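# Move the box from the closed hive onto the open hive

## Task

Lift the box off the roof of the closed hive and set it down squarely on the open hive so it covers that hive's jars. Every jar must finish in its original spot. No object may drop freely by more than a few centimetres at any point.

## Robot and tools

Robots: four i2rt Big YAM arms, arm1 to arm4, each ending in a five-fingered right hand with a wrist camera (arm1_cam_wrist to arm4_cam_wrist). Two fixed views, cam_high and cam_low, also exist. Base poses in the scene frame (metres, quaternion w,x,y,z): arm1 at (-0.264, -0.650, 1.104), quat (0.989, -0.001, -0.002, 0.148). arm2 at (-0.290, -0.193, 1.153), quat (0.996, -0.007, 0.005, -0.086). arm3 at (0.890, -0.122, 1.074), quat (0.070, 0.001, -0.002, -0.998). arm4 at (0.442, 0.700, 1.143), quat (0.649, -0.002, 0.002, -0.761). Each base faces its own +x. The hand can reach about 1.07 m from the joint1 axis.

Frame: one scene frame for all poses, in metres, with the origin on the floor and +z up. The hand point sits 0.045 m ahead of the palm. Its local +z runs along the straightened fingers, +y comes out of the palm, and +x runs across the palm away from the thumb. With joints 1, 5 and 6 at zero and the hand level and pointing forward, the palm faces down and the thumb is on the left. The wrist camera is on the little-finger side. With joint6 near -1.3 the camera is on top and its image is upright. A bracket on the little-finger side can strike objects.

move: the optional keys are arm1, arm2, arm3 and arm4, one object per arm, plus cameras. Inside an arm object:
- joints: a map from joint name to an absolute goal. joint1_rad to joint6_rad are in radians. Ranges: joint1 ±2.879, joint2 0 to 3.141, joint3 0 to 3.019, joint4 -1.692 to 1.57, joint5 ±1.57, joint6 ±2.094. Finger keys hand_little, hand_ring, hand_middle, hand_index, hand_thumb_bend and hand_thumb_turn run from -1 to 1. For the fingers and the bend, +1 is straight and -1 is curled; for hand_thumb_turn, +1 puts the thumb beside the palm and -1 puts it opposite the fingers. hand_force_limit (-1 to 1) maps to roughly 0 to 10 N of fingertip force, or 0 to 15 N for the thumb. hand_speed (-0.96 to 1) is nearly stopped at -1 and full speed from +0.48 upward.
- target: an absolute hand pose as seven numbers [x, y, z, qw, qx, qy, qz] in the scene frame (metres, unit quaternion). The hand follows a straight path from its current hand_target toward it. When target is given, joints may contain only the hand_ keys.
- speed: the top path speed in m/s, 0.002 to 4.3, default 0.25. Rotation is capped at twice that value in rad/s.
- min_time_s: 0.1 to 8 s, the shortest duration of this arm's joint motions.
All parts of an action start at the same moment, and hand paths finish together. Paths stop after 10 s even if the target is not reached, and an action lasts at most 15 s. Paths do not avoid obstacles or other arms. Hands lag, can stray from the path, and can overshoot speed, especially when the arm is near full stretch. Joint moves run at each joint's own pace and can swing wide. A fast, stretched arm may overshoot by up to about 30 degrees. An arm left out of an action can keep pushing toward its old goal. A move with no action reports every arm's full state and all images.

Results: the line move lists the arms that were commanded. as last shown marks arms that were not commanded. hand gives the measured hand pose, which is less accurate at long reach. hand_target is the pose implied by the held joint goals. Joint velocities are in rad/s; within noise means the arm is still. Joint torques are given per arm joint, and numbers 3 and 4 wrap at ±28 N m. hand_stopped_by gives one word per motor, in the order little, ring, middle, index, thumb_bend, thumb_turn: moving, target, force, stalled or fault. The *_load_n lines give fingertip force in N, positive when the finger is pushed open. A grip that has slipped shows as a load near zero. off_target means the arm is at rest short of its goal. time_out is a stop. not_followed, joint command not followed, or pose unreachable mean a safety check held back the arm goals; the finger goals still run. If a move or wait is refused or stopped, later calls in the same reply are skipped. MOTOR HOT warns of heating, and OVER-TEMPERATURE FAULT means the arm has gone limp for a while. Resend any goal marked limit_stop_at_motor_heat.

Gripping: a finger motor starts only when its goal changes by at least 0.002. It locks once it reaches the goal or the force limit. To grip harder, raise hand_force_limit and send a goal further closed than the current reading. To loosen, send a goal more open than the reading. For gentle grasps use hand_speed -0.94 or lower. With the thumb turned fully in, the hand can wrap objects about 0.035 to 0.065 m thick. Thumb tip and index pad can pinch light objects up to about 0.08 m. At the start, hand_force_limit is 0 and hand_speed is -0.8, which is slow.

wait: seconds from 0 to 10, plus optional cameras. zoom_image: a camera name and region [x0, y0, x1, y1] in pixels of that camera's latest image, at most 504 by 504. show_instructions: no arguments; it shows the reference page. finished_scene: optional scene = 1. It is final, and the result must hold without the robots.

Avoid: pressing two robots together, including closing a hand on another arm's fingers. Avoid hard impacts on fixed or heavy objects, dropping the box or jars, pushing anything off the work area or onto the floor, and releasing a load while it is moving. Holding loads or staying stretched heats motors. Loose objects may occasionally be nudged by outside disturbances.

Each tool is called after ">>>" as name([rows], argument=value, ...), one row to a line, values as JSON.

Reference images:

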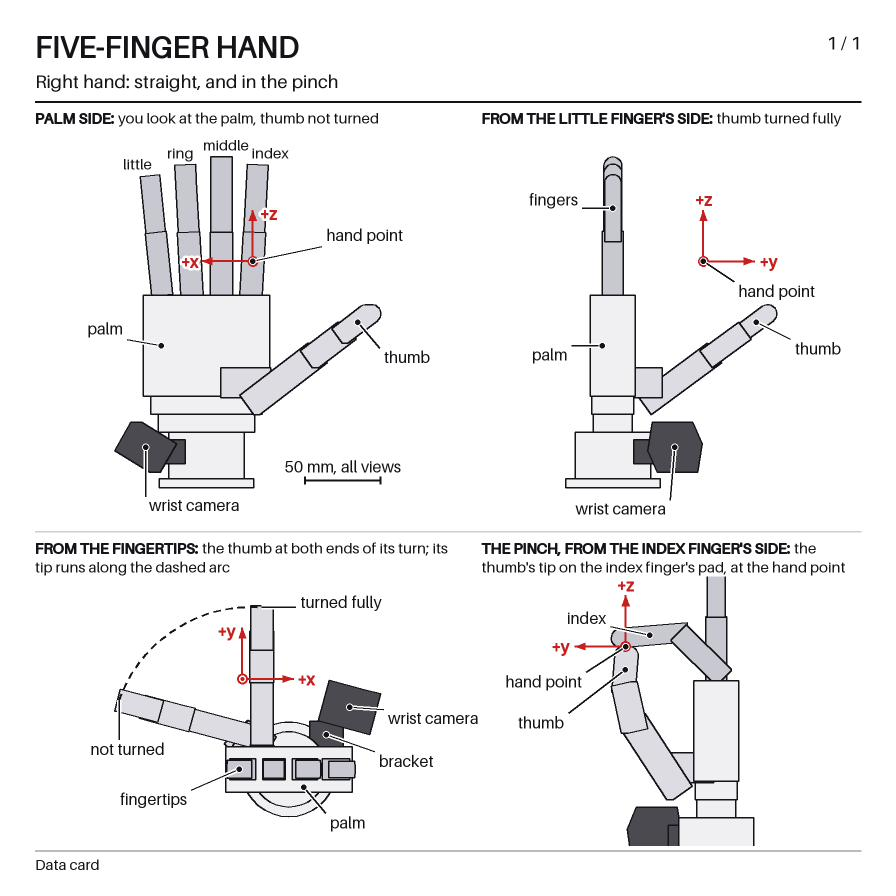

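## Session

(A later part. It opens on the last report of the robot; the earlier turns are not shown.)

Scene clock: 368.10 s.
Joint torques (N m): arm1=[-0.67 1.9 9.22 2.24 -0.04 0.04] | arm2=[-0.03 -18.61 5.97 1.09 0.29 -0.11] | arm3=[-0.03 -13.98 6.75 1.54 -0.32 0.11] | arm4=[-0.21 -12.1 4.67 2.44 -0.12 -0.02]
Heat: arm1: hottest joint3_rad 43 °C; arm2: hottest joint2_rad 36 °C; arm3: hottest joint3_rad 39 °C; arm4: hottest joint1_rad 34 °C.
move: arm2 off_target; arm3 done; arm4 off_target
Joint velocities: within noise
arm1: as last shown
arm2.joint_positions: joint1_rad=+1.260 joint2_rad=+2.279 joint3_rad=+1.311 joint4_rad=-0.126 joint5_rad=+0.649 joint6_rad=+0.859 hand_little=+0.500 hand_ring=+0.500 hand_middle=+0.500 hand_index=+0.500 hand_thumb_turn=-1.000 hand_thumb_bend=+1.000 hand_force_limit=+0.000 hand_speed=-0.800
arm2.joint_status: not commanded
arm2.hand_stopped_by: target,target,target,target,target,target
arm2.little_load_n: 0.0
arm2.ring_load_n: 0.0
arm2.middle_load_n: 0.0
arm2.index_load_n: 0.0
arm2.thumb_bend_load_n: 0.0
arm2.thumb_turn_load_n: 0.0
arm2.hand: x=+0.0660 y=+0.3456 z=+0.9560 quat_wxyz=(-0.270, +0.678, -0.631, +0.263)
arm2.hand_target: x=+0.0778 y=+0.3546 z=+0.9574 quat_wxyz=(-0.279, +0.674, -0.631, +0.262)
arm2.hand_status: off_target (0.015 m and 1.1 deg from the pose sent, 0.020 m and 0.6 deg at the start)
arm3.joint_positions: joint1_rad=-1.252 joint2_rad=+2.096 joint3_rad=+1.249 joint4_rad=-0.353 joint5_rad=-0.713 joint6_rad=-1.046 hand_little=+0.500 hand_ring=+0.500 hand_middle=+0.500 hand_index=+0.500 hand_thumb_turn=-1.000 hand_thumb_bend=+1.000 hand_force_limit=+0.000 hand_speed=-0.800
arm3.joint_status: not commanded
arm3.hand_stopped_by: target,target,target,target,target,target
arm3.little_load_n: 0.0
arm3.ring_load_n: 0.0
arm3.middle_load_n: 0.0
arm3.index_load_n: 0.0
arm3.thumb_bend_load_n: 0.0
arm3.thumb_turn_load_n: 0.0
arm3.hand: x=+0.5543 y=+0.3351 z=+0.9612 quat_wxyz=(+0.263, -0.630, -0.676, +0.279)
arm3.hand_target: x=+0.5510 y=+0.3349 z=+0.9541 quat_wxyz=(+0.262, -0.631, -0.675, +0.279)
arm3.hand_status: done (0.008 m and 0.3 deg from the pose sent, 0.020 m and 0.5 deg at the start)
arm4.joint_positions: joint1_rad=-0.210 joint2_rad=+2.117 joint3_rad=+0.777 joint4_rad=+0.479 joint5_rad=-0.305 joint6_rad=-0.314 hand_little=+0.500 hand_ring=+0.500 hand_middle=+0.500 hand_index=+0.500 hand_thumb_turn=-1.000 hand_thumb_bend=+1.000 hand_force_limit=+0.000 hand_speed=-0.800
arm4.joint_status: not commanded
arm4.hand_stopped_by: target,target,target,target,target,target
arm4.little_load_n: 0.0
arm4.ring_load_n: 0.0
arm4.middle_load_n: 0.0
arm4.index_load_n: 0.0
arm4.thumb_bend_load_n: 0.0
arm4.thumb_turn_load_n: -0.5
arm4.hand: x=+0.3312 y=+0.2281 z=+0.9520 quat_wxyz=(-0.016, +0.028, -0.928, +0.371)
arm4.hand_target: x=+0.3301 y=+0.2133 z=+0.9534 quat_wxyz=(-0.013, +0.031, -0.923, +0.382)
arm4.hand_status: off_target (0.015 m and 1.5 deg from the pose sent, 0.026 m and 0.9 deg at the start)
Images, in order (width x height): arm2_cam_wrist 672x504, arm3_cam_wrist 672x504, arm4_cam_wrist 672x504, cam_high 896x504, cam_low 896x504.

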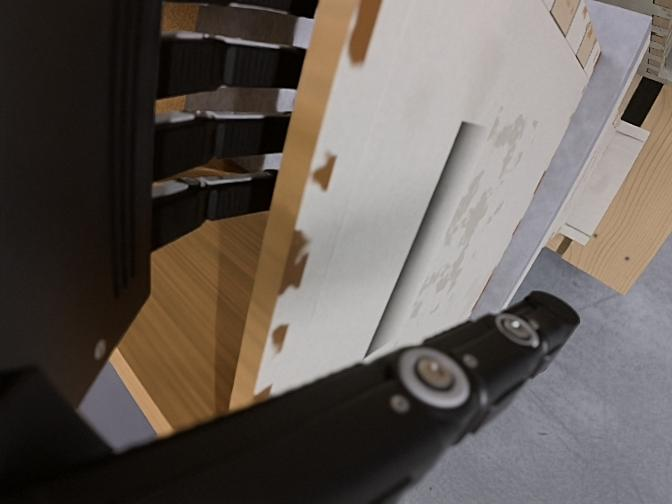

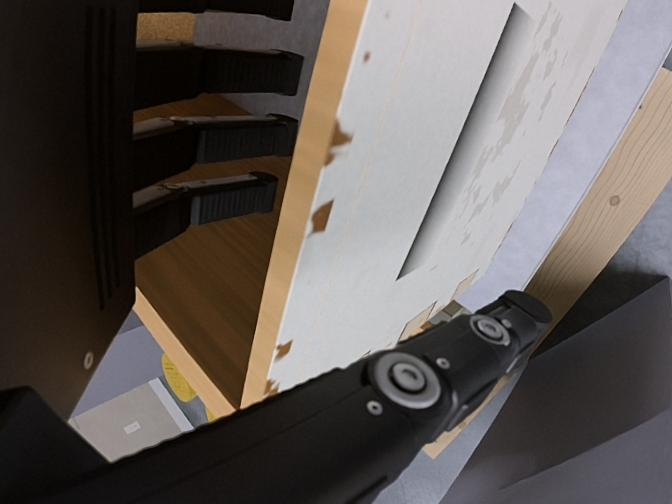

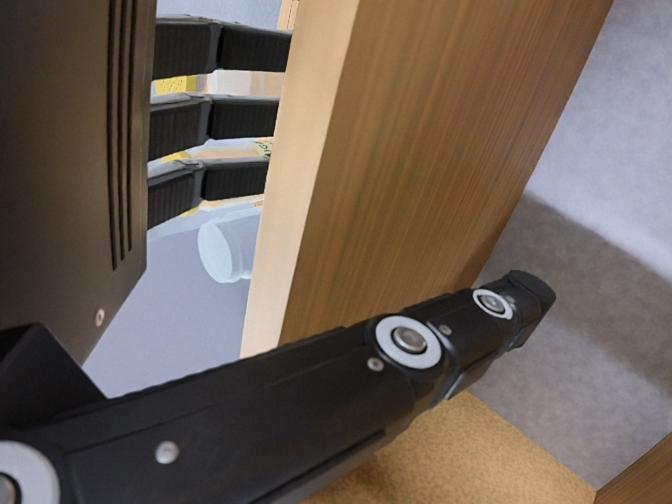

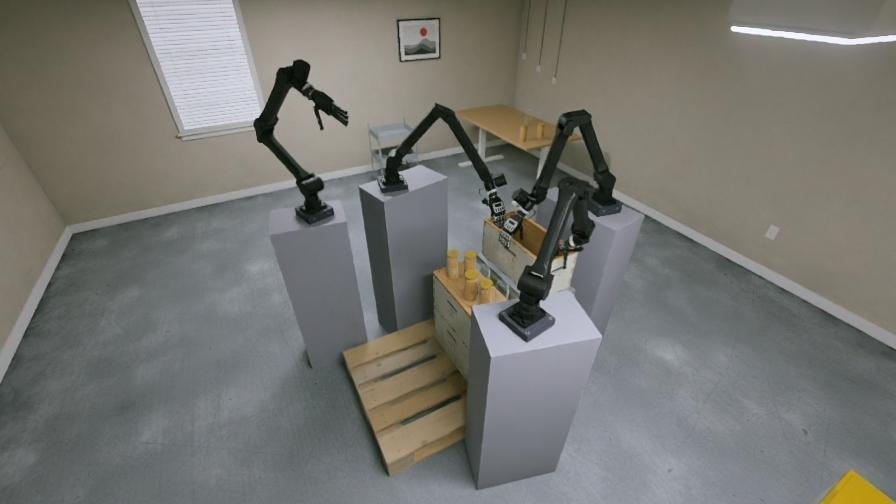

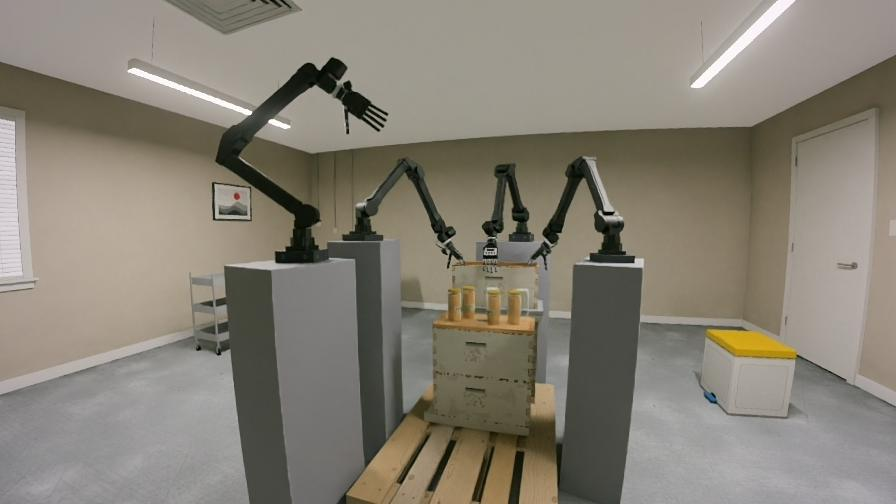

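>>> move(arm2={"joints": {"hand_force_limit": -0.7, "hand_speed": -0.93, "hand_index": -0.2, "hand_middle": -0.2, "hand_ring": -0.2, "hand_little": -0.2, "hand_thumb_bend": -0.3}}, arm3={"joints": {"hand_force_limit": -0.7, "hand_speed": -0.93, "hand_index": -0.2, "hand_middle": -0.2, "hand_ring": -0.2, "hand_little": -0.2, "hand_thumb_bend": -0.3}}, arm4={"joints": {"hand_force_limit": -0.7, "hand_speed": -0.93, "hand_index": -0.2, "hand_middle": -0.2, "hand_ring": -0.2, "hand_little": -0.2, "hand_thumb_bend": -0.3}}, cameras=["arm2_cam_wrist", "arm3_cam_wrist", "arm4_cam_wrist", "cam_high", "cam_low"])

>>> zoom_image(camera="cam_low", region=[440, 200, 560, 320])

Scene clock: 385.27 s.
Joint torques (N m): arm1=[-0.67 1.67 9.24 2.25 -0.04 0.03] | arm2=[0.38 -18.55 5.91 0.96 0.29 -0.11] | arm3=[0.03 -13.98 6.75 1.46 -0.32 0.1] | arm4=[-0.09 -12.22 4.19 2.21 -0.1 -0.06]
Heat: arm1: hottest joint3_rad 43 °C; arm2: hottest joint2_rad 36 °C; arm3: hottest joint3_rad 39 °C; arm4: hottest joint1_rad 34 °C.
move: arm2 off_target; arm3 off_target; arm4 off_target
Joint velocities: within noise
arm1: as last shown
arm2.joint_positions: joint1_rad=+1.255 joint2_rad=+2.279 joint3_rad=+1.312 joint4_rad=-0.123 joint5_rad=+0.648 joint6_rad=+0.858 hand_little=-0.031 hand_ring=+0.041 hand_middle=+0.114 hand_index=+0.029 hand_thumb_turn=-1.000 hand_thumb_bend=+0.240 hand_force_limit=-0.700 hand_speed=-0.930
arm2.joint_status: hand_little off_target (ended at -0.031, target -0.200); hand_ring off_target (ended at +0.041, target -0.200); hand_middle off_target (ended at +0.114, target -0.200); hand_index off_target (ended at +0.029, target -0.200); hand_thumb_bend off_target (ended at +0.240, target -0.300); the others done
arm2.hand_stopped_by: force,force,force,force,force,target
arm2.little_load_n: 1.5
arm2.ring_load_n: 0.0
arm2.middle_load_n: 0.0
arm2.index_load_n: 1.5
arm2.thumb_bend_load_n: 2.5
arm2.thumb_turn_load_n: 0.0
arm2.hand: x=+0.0694 y=+0.3448 z=+0.9566 quat_wxyz=(-0.271, +0.676, -0.633, +0.263)
arm2.hand_target: x=+0.0777 y=+0.3545 z=+0.9574 quat_wxyz=(-0.279, +0.675, -0.631, +0.262)
arm2.hand_status: not commanded
arm3.joint_positions: joint1_rad=-1.252 joint2_rad=+2.096 joint3_rad=+1.249 joint4_rad=-0.351 joint5_rad=-0.713 joint6_rad=-1.044 hand_little=-0.103 hand_ring=-0.011 hand_middle=+0.055 hand_index=+0.029 hand_thumb_turn=-1.000 hand_thumb_bend=+0.264 hand_force_limit=-0.700 hand_speed=-0.930
arm3.joint_status: hand_little off_target (ended at -0.103, target -0.200); hand_ring off_target (ended at -0.011, target -0.200); hand_middle off_target (ended at +0.055, target -0.200); hand_index off_target (ended at +0.029, target -0.200); hand_thumb_bend off_target (ended at +0.264, target -0.300); the others done
arm3.hand_stopped_by: force,force,force,force,force,target
arm3.little_load_n: 1.5
arm3.ring_load_n: 0.0
arm3.middle_load_n: 0.0
arm3.index_load_n: 0.0
arm3.thumb_bend_load_n: 2.5
arm3.thumb_turn_load_n: 0.5
arm3.hand: x=+0.5541 y=+0.3355 z=+0.9612 quat_wxyz=(+0.264, -0.630, -0.675, +0.279)
arm3.hand_target: x=+0.5510 y=+0.3349 z=+0.9542 quat_wxyz=(+0.262, -0.631, -0.675, +0.279)
arm3.hand_status: not commanded
arm4.joint_positions: joint1_rad=-0.208 joint2_rad=+2.117 joint3_rad=+0.785 joint4_rad=+0.485 joint5_rad=-0.305 joint6_rad=-0.312 hand_little=+0.022 hand_ring=+0.081 hand_middle=+0.192 hand_index=+0.087 hand_thumb_turn=-1.000 hand_thumb_bend=+0.152 hand_force_limit=-0.700 hand_speed=-0.930
arm4.joint_status: hand_little off_target (ended at +0.022, target -0.200); hand_ring off_target (ended at +0.081, target -0.200); hand_middle off_target (ended at +0.192, target -0.200); hand_index off_target (ended at +0.087, target -0.200); hand_thumb_bend off_target (ended at +0.152, target -0.300); the others done
arm4.hand_stopped_by: force,force,force,force,force,target
arm4.little_load_n: 2.5
arm4.ring_load_n: 1.0
arm4.middle_load_n: 0.0
arm4.index_load_n: 0.0
arm4.thumb_bend_load_n: 2.0
arm4.thumb_turn_load_n: 0.0
arm4.hand: x=+0.3303 y=+0.2217 z=+0.9545 quat_wxyz=(-0.014, +0.030, -0.926, +0.377)
arm4.hand_target: x=+0.3301 y=+0.2134 z=+0.9534 quat_wxyz=(-0.013, +0.030, -0.923, +0.382)
arm4.hand_status: not commanded
Images, in order (width x height): arm2_cam_wrist 672x504, arm3_cam_wrist 672x504, arm4_cam_wrist 672x504, cam_high 896x504, cam_low 896x504.

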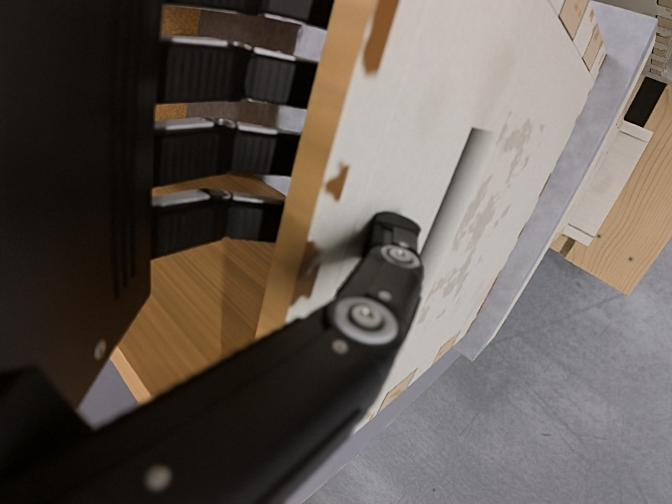

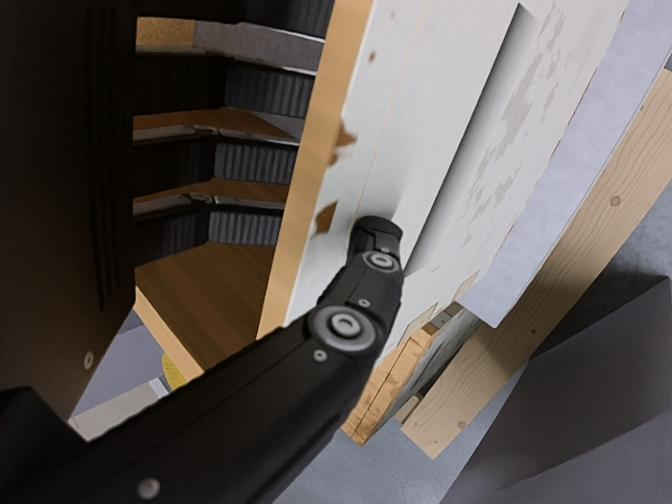

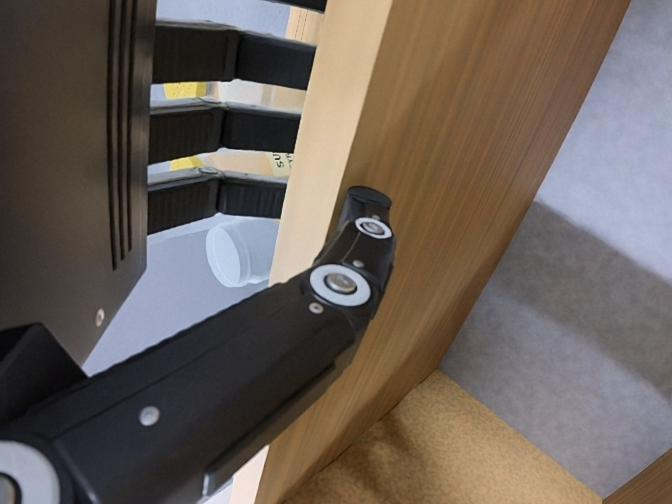

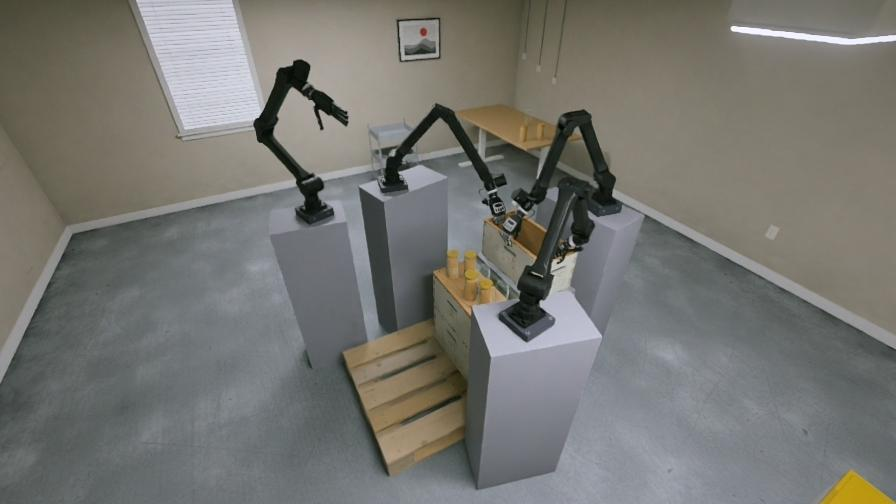

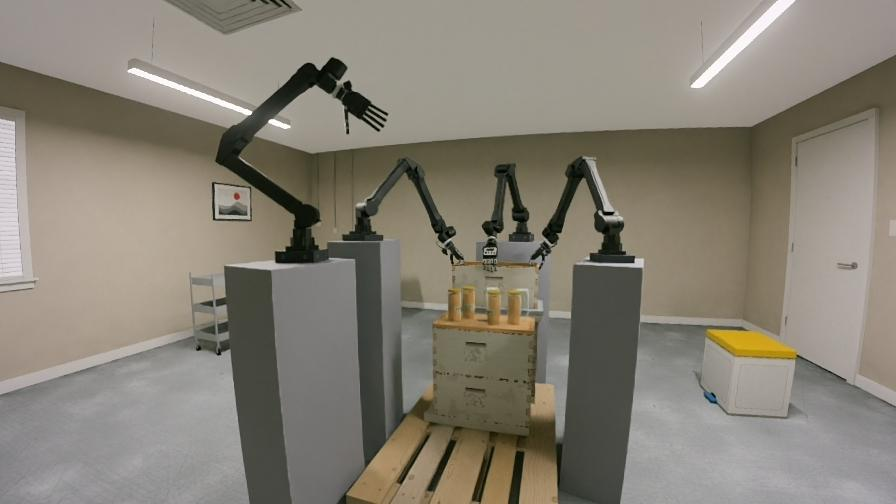

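Scaled by 4.200 from the camera's image (finer frame: 1280x720).

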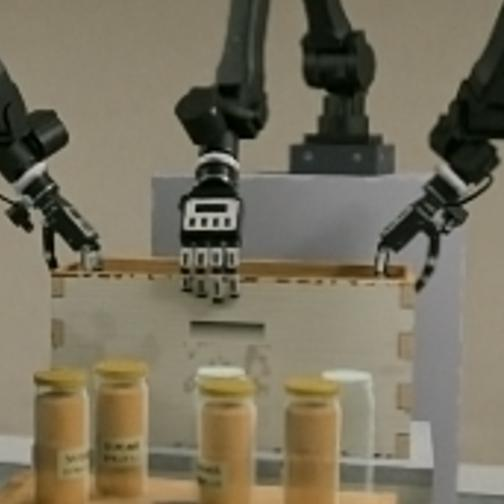

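>>> move(arm2={"joints": {"hand_force_limit": 0.0, "hand_index": -0.5, "hand_middle": -0.5, "hand_ring": -0.5, "hand_thumb_bend": -0.6}}, arm3={"joints": {"hand_force_limit": 0.0, "hand_index": -0.5, "hand_middle": -0.5, "hand_ring": -0.5, "hand_thumb_bend": -0.6}}, arm4={"joints": {"hand_force_limit": 0.0, "hand_index": -0.5, "hand_middle": -0.5, "hand_ring": -0.5, "hand_thumb_bend": -0.6}})

>>> move(arm2={"joints": {"hand_force_limit": 0.6, "hand_thumb_bend": -0.8}}, arm3={"joints": {"hand_force_limit": 0.6, "hand_thumb_bend": -0.8}}, arm4={"joints": {"hand_force_limit": 0.6, "hand_thumb_bend": -0.8}}, cameras=["arm2_cam_wrist", "arm3_cam_wrist", "arm4_cam_wrist"])

Scene clock: 393.10 s.
Joint torques (N m): arm1=[-0.5 1.85 9.17 2.29 -0.04 0.04] | arm2=[0.26 -18.67 5.93 0.91 0.29 -0.11] | arm3=[-0.03 -14.04 6.75 1.35 -0.3 0.1] | arm4=[-0.5 -12.57 4.04 2.15 -0.11 -0.03]
Heat: arm1: hottest joint3_rad 43 °C; arm2: hottest joint2_rad 36 °C; arm3: hottest joint3_rad 39 °C; arm4: hottest joint1_rad 34 °C.
move: arm2 off_target; arm3 off_target; arm4 off_target
Joint velocities: within noise
arm1.joint_positions: joint1_rad=+0.192 joint2_rad=+0.641 joint3_rad=+1.392 joint4_rad=-1.295 joint5_rad=-0.166 joint6_rad=-1.304 hand_little=+1.000 hand_ring=+1.000 hand_middle=+1.000 hand_index=+1.000 hand_thumb_turn=+1.000 hand_thumb_bend=+1.000 hand_force_limit=+0.000 hand_speed=-0.800
arm1.joint_status: not commanded
arm1.hand_stopped_by: target,target,target,target,target,target
arm1.little_load_n: 0.0
arm1.ring_load_n: 0.0
arm1.middle_load_n: 0.0
arm1.index_load_n: 0.0
arm1.thumb_bend_load_n: 0.0
arm1.thumb_turn_load_n: 0.0
arm1.hand: x=-0.0388 y=-0.5485 z=+1.5957 quat_wxyz=(-0.247, +0.857, +0.137, +0.430)
arm1.hand_target: x=-0.0395 y=-0.5488 z=+1.6077 quat_wxyz=(-0.251, +0.850, +0.138, +0.441)
arm1.hand_status: not commanded
arm2.joint_positions: joint1_rad=+1.254 joint2_rad=+2.279 joint3_rad=+1.312 joint4_rad=-0.121 joint5_rad=+0.648 joint6_rad=+0.857 hand_little=-0.031 hand_ring=+0.018 hand_middle=+0.050 hand_index=+0.011 hand_thumb_turn=-1.000 hand_thumb_bend=+0.229 hand_force_limit=+0.000 hand_speed=-0.930
arm2.joint_status: hand_ring off_target (ended at +0.018, target -0.500); hand_middle off_target (ended at +0.050, target -0.500); hand_index off_target (ended at +0.011, target -0.500); hand_thumb_bend off_target (ended at +0.229, target -0.600); the others done
arm2.hand_stopped_by: force,force,force,force,force,target
arm2.little_load_n: 0.0
arm2.ring_load_n: 4.0
arm2.middle_load_n: 5.5
arm2.index_load_n: 5.0
arm2.thumb_bend_load_n: 8.5
arm2.thumb_turn_load_n: 0.5
arm2.hand: x=+0.0700 y=+0.3449 z=+0.9568 quat_wxyz=(-0.272, +0.675, -0.633, +0.263)
arm2.hand_target: x=+0.0779 y=+0.3545 z=+0.9574 quat_wxyz=(-0.279, +0.674, -0.631, +0.262)
arm2.hand_status: not commanded
arm3.joint_positions: joint1_rad=-1.252 joint2_rad=+2.098 joint3_rad=+1.249 joint4_rad=-0.349 joint5_rad=-0.713 joint6_rad=-1.044 hand_little=-0.103 hand_ring=-0.028 hand_middle=+0.024 hand_index=+0.005 hand_thumb_turn=-1.000 hand_thumb_bend=+0.256 hand_force_limit=+0.000 hand_speed=-0.930
arm3.joint_status: hand_ring off_target (ended at -0.028, target -0.500); hand_middle off_target (ended at +0.024, target -0.500); hand_index off_target (ended at +0.005, target -0.500); hand_thumb_bend off_target (ended at +0.256, target -0.600); the others done
arm3.hand_stopped_by: force,force,force,force,force,target
arm3.little_load_n: 0.0
arm3.ring_load_n: 4.0
arm3.middle_load_n: 5.5
arm3.index_load_n: 5.5
arm3.thumb_bend_load_n: 9.0
arm3.thumb_turn_load_n: 1.0
arm3.hand: x=+0.5539 y=+0.3357 z=+0.9608 quat_wxyz=(+0.264, -0.630, -0.675, +0.279)
arm3.hand_target: x=+0.5511 y=+0.3348 z=+0.9540 quat_wxyz=(+0.261, -0.631, -0.675, +0.279)
arm3.hand_status: not commanded
arm4.joint_positions: joint1_rad=-0.207 joint2_rad=+2.117 joint3_rad=+0.786 joint4_rad=+0.485 joint5_rad=-0.305 joint6_rad=-0.312 hand_little=+0.022 hand_ring=+0.063 hand_middle=+0.090 hand_index=+0.063 hand_thumb_turn=-1.000 hand_thumb_bend=+0.126 hand_force_limit=+0.000 hand_speed=-0.930
arm4.joint_status: hand_ring off_target (ended at +0.063, target -0.500); hand_middle off_target (ended at +0.090, target -0.500); hand_index off_target (ended at +0.063, target -0.500); hand_thumb_bend off_target (ended at +0.126, target -0.600); the others done
arm4.hand_stopped_by: force,force,force,force,force,target
arm4.little_load_n: 1.5
arm4.ring_load_n: 5.0
arm4.middle_load_n: 6.5
arm4.index_load_n: 5.5
arm4.thumb_bend_load_n: 7.5
arm4.thumb_turn_load_n: 0.5
arm4.hand: x=+0.3304 y=+0.2215 z=+0.9544 quat_wxyz=(-0.014, +0.030, -0.926, +0.377)
arm4.hand_target: x=+0.3302 y=+0.2134 z=+0.9534 quat_wxyz=(-0.013, +0.031, -0.923, +0.382)
arm4.hand_status: not commanded
pictures: none

Scene clock: 394.13 s.
Joint torques (N m): arm1=[-0.73 1.61 9.22 2.13 -0.05 0.06] | arm2=[0.15 -18.43 5.89 0.91 0.29 -0.1] | arm3=[-0.03 -14.04 6.74 1.36 -0.3 0.1] | arm4=[-0.79 -12.81 4.03 2.06 -0.1 -0.03]
Heat: arm1: hottest joint3_rad 43 °C; arm2: hottest joint2_rad 36 °C; arm3: hottest joint3_rad 39 °C; arm4: hottest joint1_rad 34 °C.
move: arm2 off_target; arm3 off_target; arm4 off_target
Joint velocities: within noise
arm1: as last shown
arm2.joint_positions: joint1_rad=+1.254 joint2_rad=+2.279 joint3_rad=+1.312 joint4_rad=-0.121 joint5_rad=+0.648 joint6_rad=+0.857 hand_little=-0.031 hand_ring=+0.018 hand_middle=+0.050 hand_index=+0.011 hand_thumb_turn=-1.000 hand_thumb_bend=+0.218 hand_force_limit=+0.600 hand_speed=-0.930
arm2.joint_status: hand_thumb_bend off_target (ended at +0.218, target -0.800); the others done
arm2.hand_stopped_by: force,force,force,force,force,target
arm2.little_load_n: 0.0
arm2.ring_load_n: 4.0
arm2.middle_load_n: 5.5
arm2.index_load_n: 5.0
arm2.thumb_bend_load_n: 11.5
arm2.thumb_turn_load_n: 0.5
arm2.hand: x=+0.0700 y=+0.3449 z=+0.9568 quat_wxyz=(-0.272, +0.675, -0.633, +0.263)
arm2.hand_target: x=+0.0779 y=+0.3545 z=+0.9574 quat_wxyz=(-0.279, +0.674, -0.631, +0.262)
arm2.hand_status: not commanded
arm3.joint_positions: joint1_rad=-1.252 joint2_rad=+2.098 joint3_rad=+1.249 joint4_rad=-0.349 joint5_rad=-0.713 joint6_rad=-1.044 hand_little=-0.103 hand_ring=-0.028 hand_middle=+0.024 hand_index=+0.005 hand_thumb_turn=-1.000 hand_thumb_bend=+0.249 hand_force_limit=+0.600 hand_speed=-0.930
arm3.joint_status: hand_thumb_bend off_target (ended at +0.249, target -0.800); the others done
arm3.hand_stopped_by: force,force,force,force,force,target
arm3.little_load_n: 0.0
arm3.ring_load_n: 4.5
arm3.middle_load_n: 6.0
arm3.index_load_n: 5.5
arm3.thumb_bend_load_n: 12.0
arm3.thumb_turn_load_n: 1.0
arm3.hand: x=+0.5539 y=+0.3357 z=+0.9608 quat_wxyz=(+0.264, -0.630, -0.675, +0.279)
arm3.hand_target: x=+0.5511 y=+0.3348 z=+0.9540 quat_wxyz=(+0.261, -0.631, -0.675, +0.279)
arm3.hand_status: not commanded
arm4.joint_positions: joint1_rad=-0.207 joint2_rad=+2.117 joint3_rad=+0.786 joint4_rad=+0.485 joint5_rad=-0.305 joint6_rad=-0.312 hand_little=+0.022 hand_ring=+0.063 hand_middle=+0.090 hand_index=+0.063 hand_thumb_turn=-1.000 hand_thumb_bend=+0.102 hand_force_limit=+0.600 hand_speed=-0.930
arm4.joint_status: hand_thumb_bend off_target (ended at +0.102, target -0.800); the others done
arm4.hand_stopped_by: force,force,force,force,force,target
arm4.little_load_n: 1.0
arm4.ring_load_n: 5.0
arm4.middle_load_n: 6.5
arm4.index_load_n: 5.5
arm4.thumb_bend_load_n: 12.0
arm4.thumb_turn_load_n: 0.5
arm4.hand: x=+0.3304 y=+0.2215 z=+0.9544 quat_wxyz=(-0.014, +0.030, -0.926, +0.377)
arm4.hand_target: x=+0.3302 y=+0.2134 z=+0.9534 quat_wxyz=(-0.013, +0.031, -0.923, +0.382)
arm4.hand_status: not commanded
Images, in order (width x height): arm2_cam_wrist 672x504, arm3_cam_wrist 672x504, arm4_cam_wrist 672x504.

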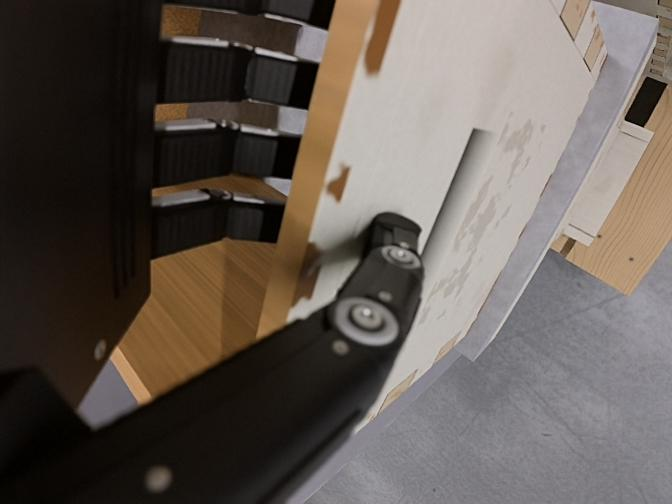

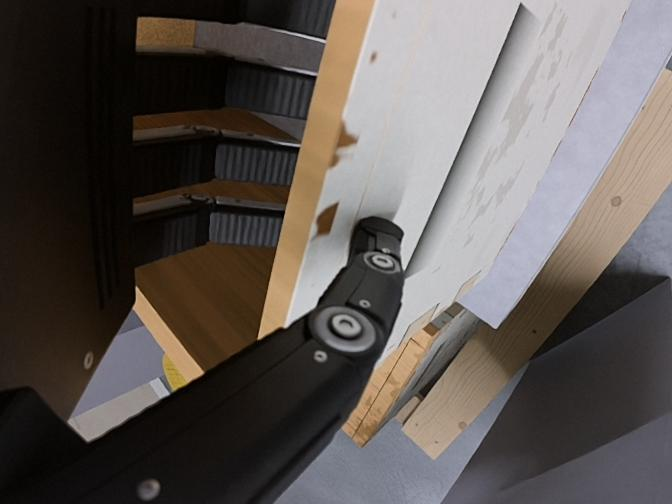

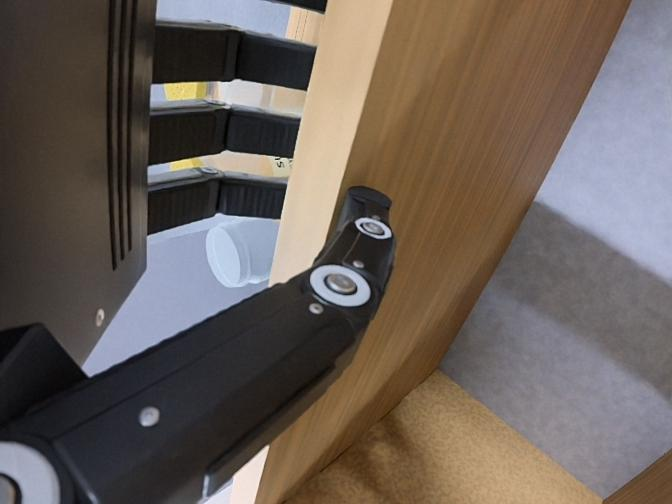

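>>> move(arm2={"target": [0.078, 0.3545, 0.9974, 0.2794, -0.6746, 0.6313, -0.2615], "speed": 0.04}, arm3={"target": [0.551, 0.3348, 0.994, 0.2615, -0.6313, -0.6746, 0.2794], "speed": 0.04}, arm4={"target": [0.3302, 0.2134, 0.9934, 0.0127, -0.0306, 0.9234, -0.3825], "speed": 0.04}, cameras=["arm2_cam_wrist", "arm3_cam_wrist", "arm4_cam_wrist", "cam_high", "cam_low"])

>>> zoom_image(camera="cam_low", region=[420, 180, 580, 340])

>>> zoom_image(camera="cam_high", region=[440, 150, 620, 330])

Scene clock: 400.97 s.
Joint torques (N m): arm1=[-0.85 1.96 9.24 2.21 -0.02 0.03] | arm2=[0.44 -23.47 4.63 -0.38 0.36 -0.11] | arm3=[-0.15 -18.26 7.15 -0.47 -0.52 0.2] | arm4=[-0.62 -17.73 2.59 1.24 -0.31 0.01]
Heat: arm1: hottest joint3_rad 43 °C; arm2: hottest joint2_rad 36 °C; arm3: hottest joint3_rad 39 °C; arm4: hottest joint1_rad 34 °C.
move: arm2 off_target; arm3 off_target; arm4 off_target
Joint velocities: within noise
arm1: as last shown
arm2.joint_positions: joint1_rad=+1.252 joint2_rad=+2.260 joint3_rad=+1.315 joint4_rad=-0.151 joint5_rad=+0.647 joint6_rad=+0.857 hand_little=-0.031 hand_ring=+0.018 hand_middle=+0.050 hand_index=+0.011 hand_thumb_turn=-1.000 hand_thumb_bend=+0.218 hand_force_limit=+0.600 hand_speed=-0.930
arm2.joint_status: not commanded
arm2.hand_stopped_by: force,force,force,force,force,target
arm2.little_load_n: 0.0
arm2.ring_load_n: 3.0
arm2.middle_load_n: 5.5
arm2.index_load_n: 6.0
arm2.thumb_bend_load_n: 12.5
arm2.thumb_turn_load_n: 3.0
arm2.hand: x=+0.0708 y=+0.3446 z=+0.9660 quat_wxyz=(-0.268, +0.677, -0.633, +0.264)
arm2.hand_target: x=+0.0781 y=+0.3545 z=+0.9967 quat_wxyz=(-0.280, +0.674, -0.631, +0.262)
arm2.hand_status: off_target (0.034 m and 1.4 deg from the pose sent, 0.043 m and 0.9 deg at the start)
arm3.joint_positions: joint1_rad=-1.251 joint2_rad=+2.076 joint3_rad=+1.249 joint4_rad=-0.388 joint5_rad=-0.707 joint6_rad=-1.053 hand_little=-0.103 hand_ring=-0.029 hand_middle=+0.024 hand_index=+0.005 hand_thumb_turn=-1.000 hand_thumb_bend=+0.250 hand_force_limit=+0.600 hand_speed=-0.930
arm3.joint_status: not commanded
arm3.hand_stopped_by: force,force,force,force,force,target
arm3.little_load_n: 0.0
arm3.ring_load_n: 2.0
arm3.middle_load_n: 7.0
arm3.index_load_n: 8.0
arm3.thumb_bend_load_n: 13.5
arm3.thumb_turn_load_n: 1.0
arm3.hand: x=+0.5562 y=+0.3323 z=+0.9701 quat_wxyz=(+0.257, -0.630, -0.678, +0.278)
arm3.hand_target: x=+0.5510 y=+0.3347 z=+0.9934 quat_wxyz=(+0.262, -0.631, -0.674, +0.279)
arm3.hand_status: off_target (0.025 m and 0.7 deg from the pose sent, 0.033 m and 0.4 deg at the start)
arm4.joint_positions: joint1_rad=-0.204 joint2_rad=+2.066 joint3_rad=+0.789 joint4_rad=+0.408 joint5_rad=-0.299 joint6_rad=-0.318 hand_little=+0.022 hand_ring=+0.063 hand_middle=+0.090 hand_index=+0.064 hand_thumb_turn=-1.000 hand_thumb_bend=+0.103 hand_force_limit=+0.600 hand_speed=-0.930
arm4.joint_status: not commanded
arm4.hand_stopped_by: force,force,force,force,force,target
arm4.little_load_n: 0.0
arm4.ring_load_n: 6.0
arm4.middle_load_n: 10.0
arm4.index_load_n: 8.5
arm4.thumb_bend_load_n: 15.5
arm4.thumb_turn_load_n: 2.5
arm4.hand: x=+0.3309 y=+0.2217 z=+0.9693 quat_wxyz=(-0.016, +0.031, -0.930, +0.366)
arm4.hand_target: x=+0.3303 y=+0.2135 z=+0.9922 quat_wxyz=(-0.013, +0.031, -0.923, +0.382)
arm4.hand_status: off_target (0.025 m and 2.0 deg from the pose sent, 0.040 m and 0.7 deg at the start)
Images, in order (width x height): arm2_cam_wrist 672x504, arm3_cam_wrist 672x504, arm4_cam_wrist 672x504, cam_high 896x504, cam_low 896x504.

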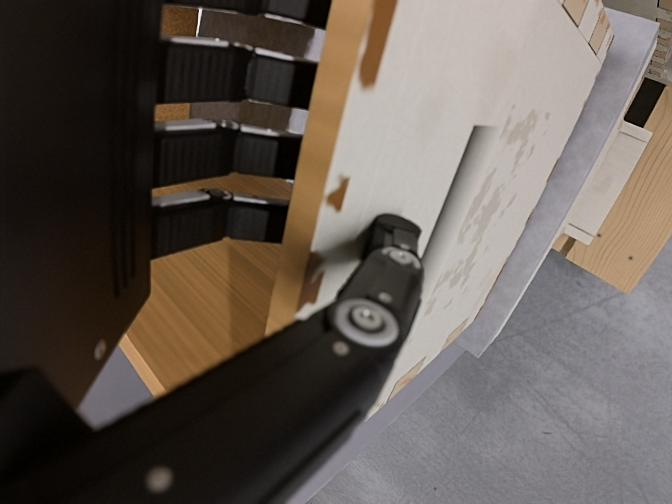

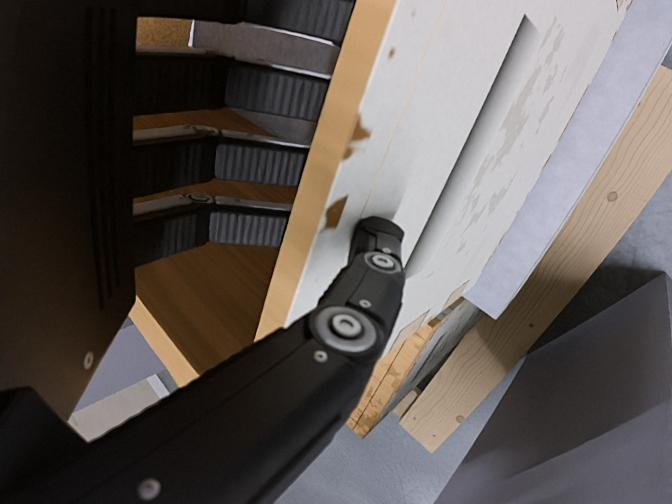

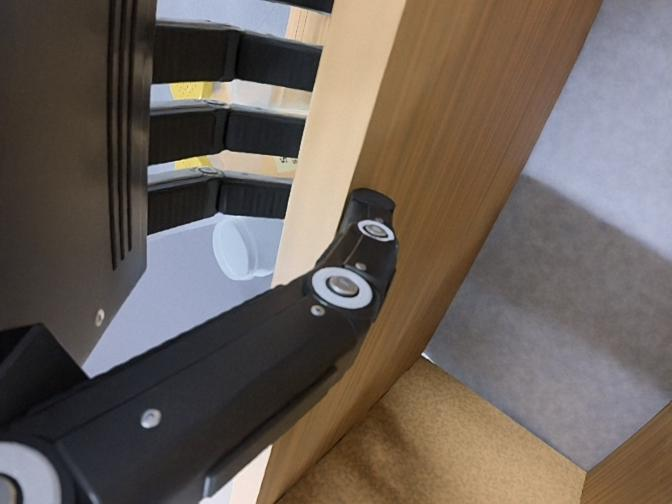

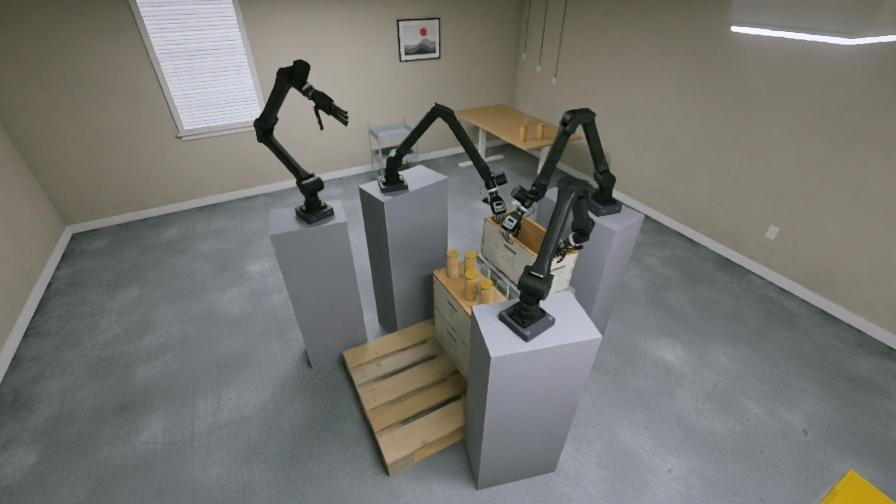

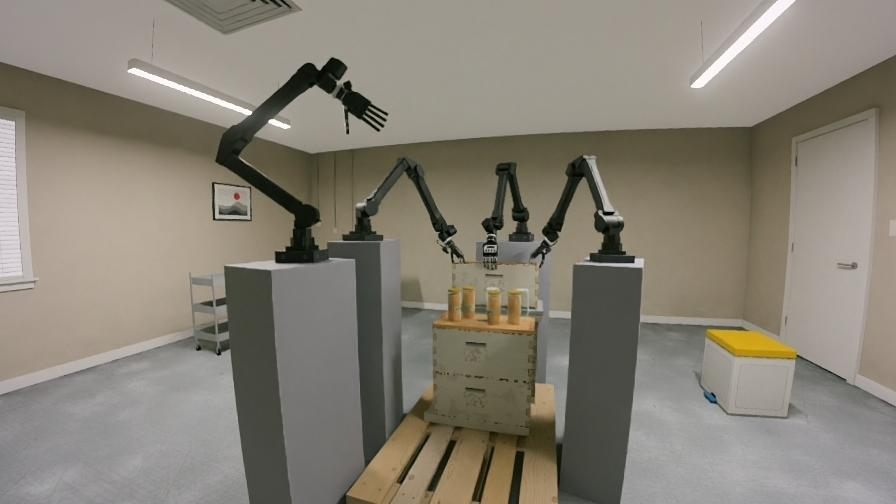

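Scaled by 3.150 from the camera's image (finer frame: 1280x720).

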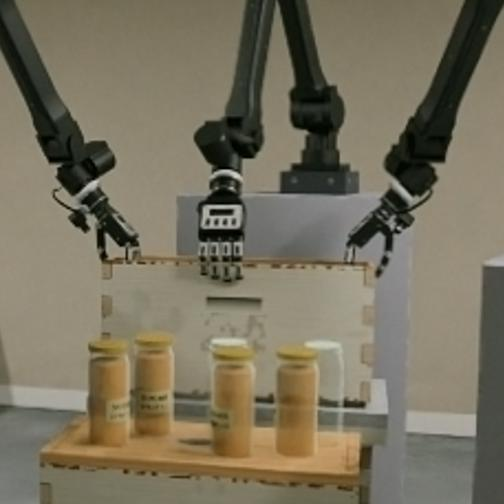

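Scaled by 2.800 from the camera's image (finer frame: 1280x720).

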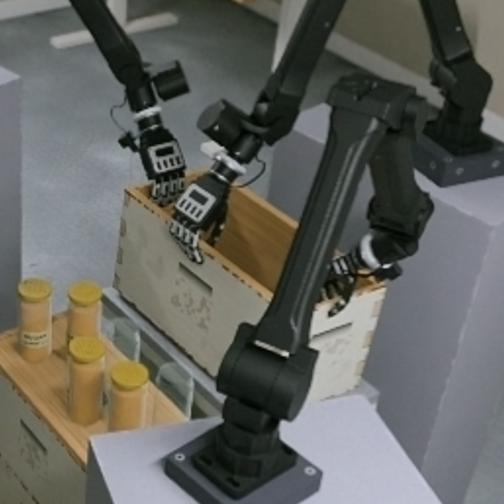

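>>> move(arm2={"target": [0.078, 0.3545, 1.030, 0.2794, -0.6746, 0.6313, -0.2615], "speed": 0.04}, arm3={"target": [0.551, 0.3348, 1.027, 0.2615, -0.6313, -0.6746, 0.2794], "speed": 0.04}, arm4={"target": [0.3302, 0.2134, 1.018, 0.0127, -0.0306, 0.9234, -0.3825], "speed": 0.04}, cameras=["arm2_cam_wrist", "arm3_cam_wrist", "arm4_cam_wrist", "cam_high", "cam_low"])

>>> zoom_image(camera="cam_low", region=[420, 180, 580, 340])

>>> zoom_image(camera="cam_high", region=[440, 150, 620, 330])

Scene clock: 406.87 s.
Joint torques (N m): arm1=[-0.38 1.85 9.25 2.19 -0.06 0.04] | arm2=[0.97 -25.05 4.44 -0.24 0.37 -0.1] | arm3=[-0.5 -18.96 8.24 -0.4 -0.53 0.2] | arm4=[-0.73 -17.26 3.15 1.05 -0.3 0.04]
Heat: arm1: hottest joint3_rad 43 °C; arm2: hottest joint2_rad 36 °C; arm3: hottest joint3_rad 39 °C; arm4: hottest joint1_rad 34 °C.
move: arm2 off_target; arm3 off_target; arm4 off_target
Joint velocities: within noise
arm1: as last shown
arm1.index_load_n: -0.5
arm2.joint_positions: joint1_rad=+1.247 joint2_rad=+2.218 joint3_rad=+1.315 joint4_rad=-0.215 joint5_rad=+0.647 joint6_rad=+0.857 hand_little=-0.031 hand_ring=+0.018 hand_middle=+0.050 hand_index=+0.011 hand_thumb_turn=-1.000 hand_thumb_bend=+0.219 hand_force_limit=+0.600 hand_speed=-0.930
arm2.joint_status: not commanded
arm2.hand_stopped_by: force,force,force,force,force,target
arm2.little_load_n: 0.0
arm2.ring_load_n: 3.5
arm2.middle_load_n: 6.5
arm2.index_load_n: 6.5
arm2.thumb_bend_load_n: 13.0
arm2.thumb_turn_load_n: 3.0
arm2.hand: x=+0.0725 y=+0.3402 z=+0.9859 quat_wxyz=(-0.258, +0.679, -0.634, +0.267)
arm2.hand_target: x=+0.0782 y=+0.3543 z=+1.0284 quat_wxyz=(-0.280, +0.674, -0.631, +0.262)
arm2.hand_status: off_target (0.047 m and 2.6 deg from the pose sent, 0.065 m and 1.4 deg at the start)
arm3.joint_positions: joint1_rad=-1.245 joint2_rad=+2.029 joint3_rad=+1.249 joint4_rad=-0.460 joint5_rad=-0.707 joint6_rad=-1.053 hand_little=-0.103 hand_ring=-0.029 hand_middle=+0.025 hand_index=+0.005 hand_thumb_turn=-1.000 hand_thumb_bend=+0.250 hand_force_limit=+0.600 hand_speed=-0.930
arm3.joint_status: not commanded
arm3.hand_stopped_by: force,force,force,force,force,target
arm3.little_load_n: 0.0
arm3.ring_load_n: 0.5
arm3.middle_load_n: 8.0
arm3.index_load_n: 10.5
arm3.thumb_bend_load_n: 14.0
arm3.thumb_turn_load_n: 1.0
arm3.hand: x=+0.5570 y=+0.3235 z=+0.9931 quat_wxyz=(+0.245, -0.633, -0.678, +0.283)
arm3.hand_target: x=+0.5510 y=+0.3343 z=+1.0263 quat_wxyz=(+0.262, -0.631, -0.675, +0.279)
arm3.hand_status: off_target (0.036 m and 1.9 deg from the pose sent, 0.057 m and 0.7 deg at the start)
arm4.joint_positions: joint1_rad=-0.202 joint2_rad=+1.986 joint3_rad=+0.782 joint4_rad=+0.345 joint5_rad=-0.300 joint6_rad=-0.318 hand_little=+0.022 hand_ring=+0.063 hand_middle=+0.090 hand_index=+0.064 hand_thumb_turn=-1.000 hand_thumb_bend=+0.105 hand_force_limit=+0.600 hand_speed=-0.930
arm4.joint_status: not commanded
arm4.hand_stopped_by: force,force,force,force,force,target
arm4.little_load_n: 0.0
arm4.ring_load_n: 6.0
arm4.middle_load_n: 13.5
arm4.index_load_n: 9.0
arm4.thumb_bend_load_n: 24.0
arm4.thumb_turn_load_n: 3.0
arm4.hand: x=+0.3307 y=+0.2179 z=+0.9981 quat_wxyz=(-0.015, +0.033, -0.928, +0.371)
arm4.hand_target: x=+0.3302 y=+0.2132 z=+1.0172 quat_wxyz=(-0.013, +0.031, -0.923, +0.383)
arm4.hand_status: off_target (0.020 m and 1.5 deg from the pose sent, 0.049 m and 2.0 deg at the start)
Images, in order (width x height): arm2_cam_wrist 672x504, arm3_cam_wrist 672x504, arm4_cam_wrist 672x504, cam_high 896x504, cam_low 896x504.

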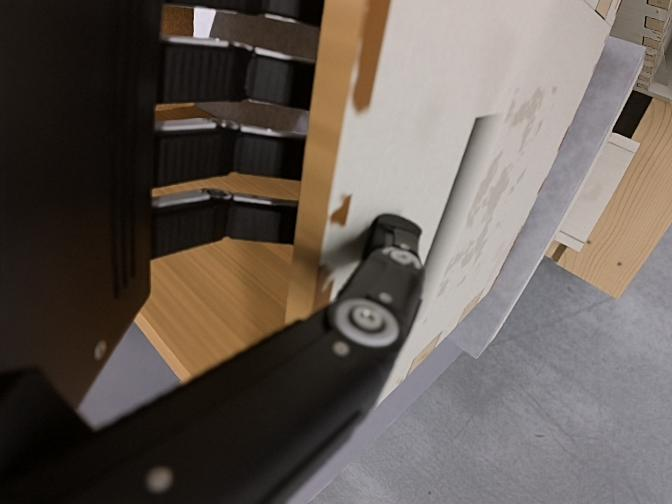

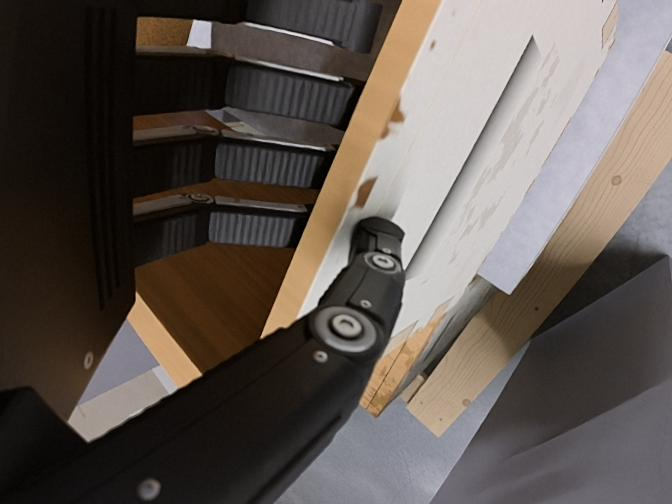

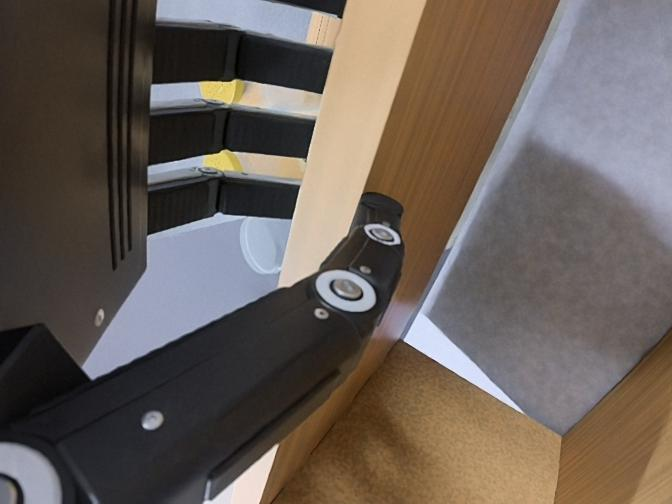

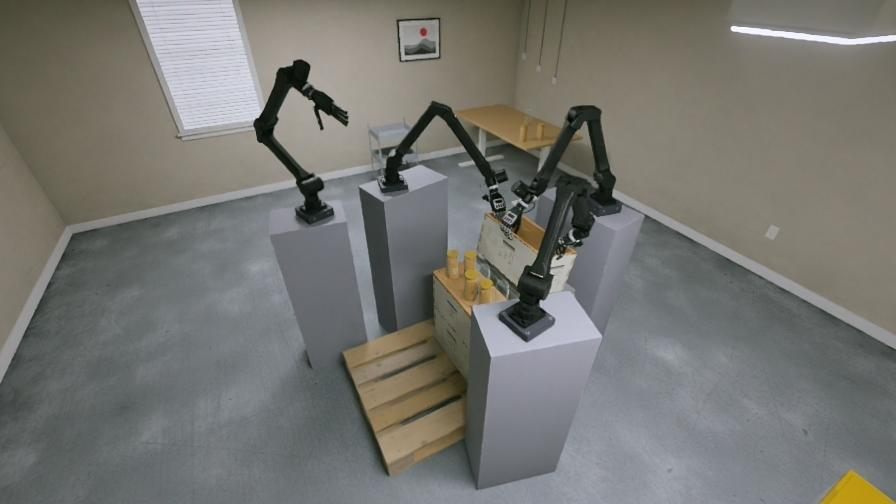

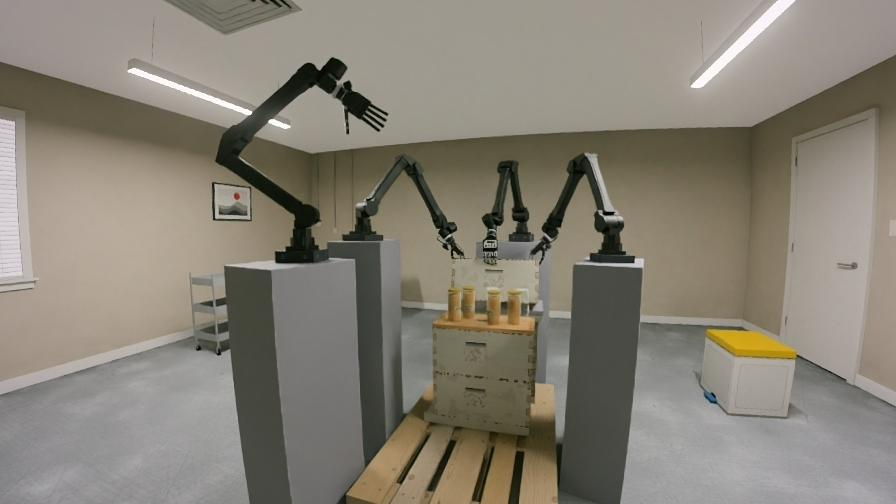

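Scaled by 3.150 from the camera's image (finer frame: 1280x720).

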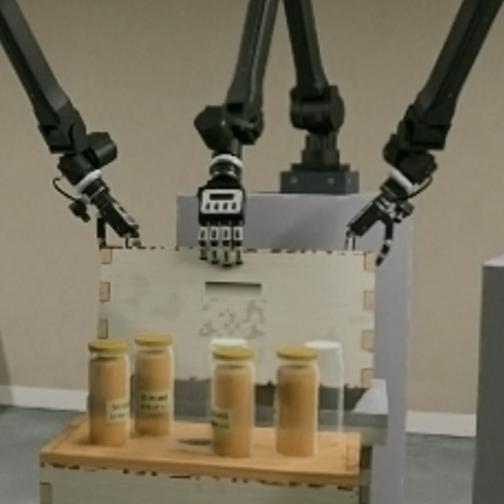

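Scaled by 2.800 from the camera's image (finer frame: 1280x720).

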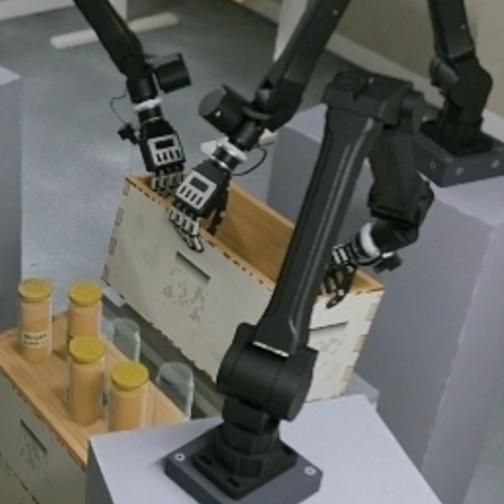

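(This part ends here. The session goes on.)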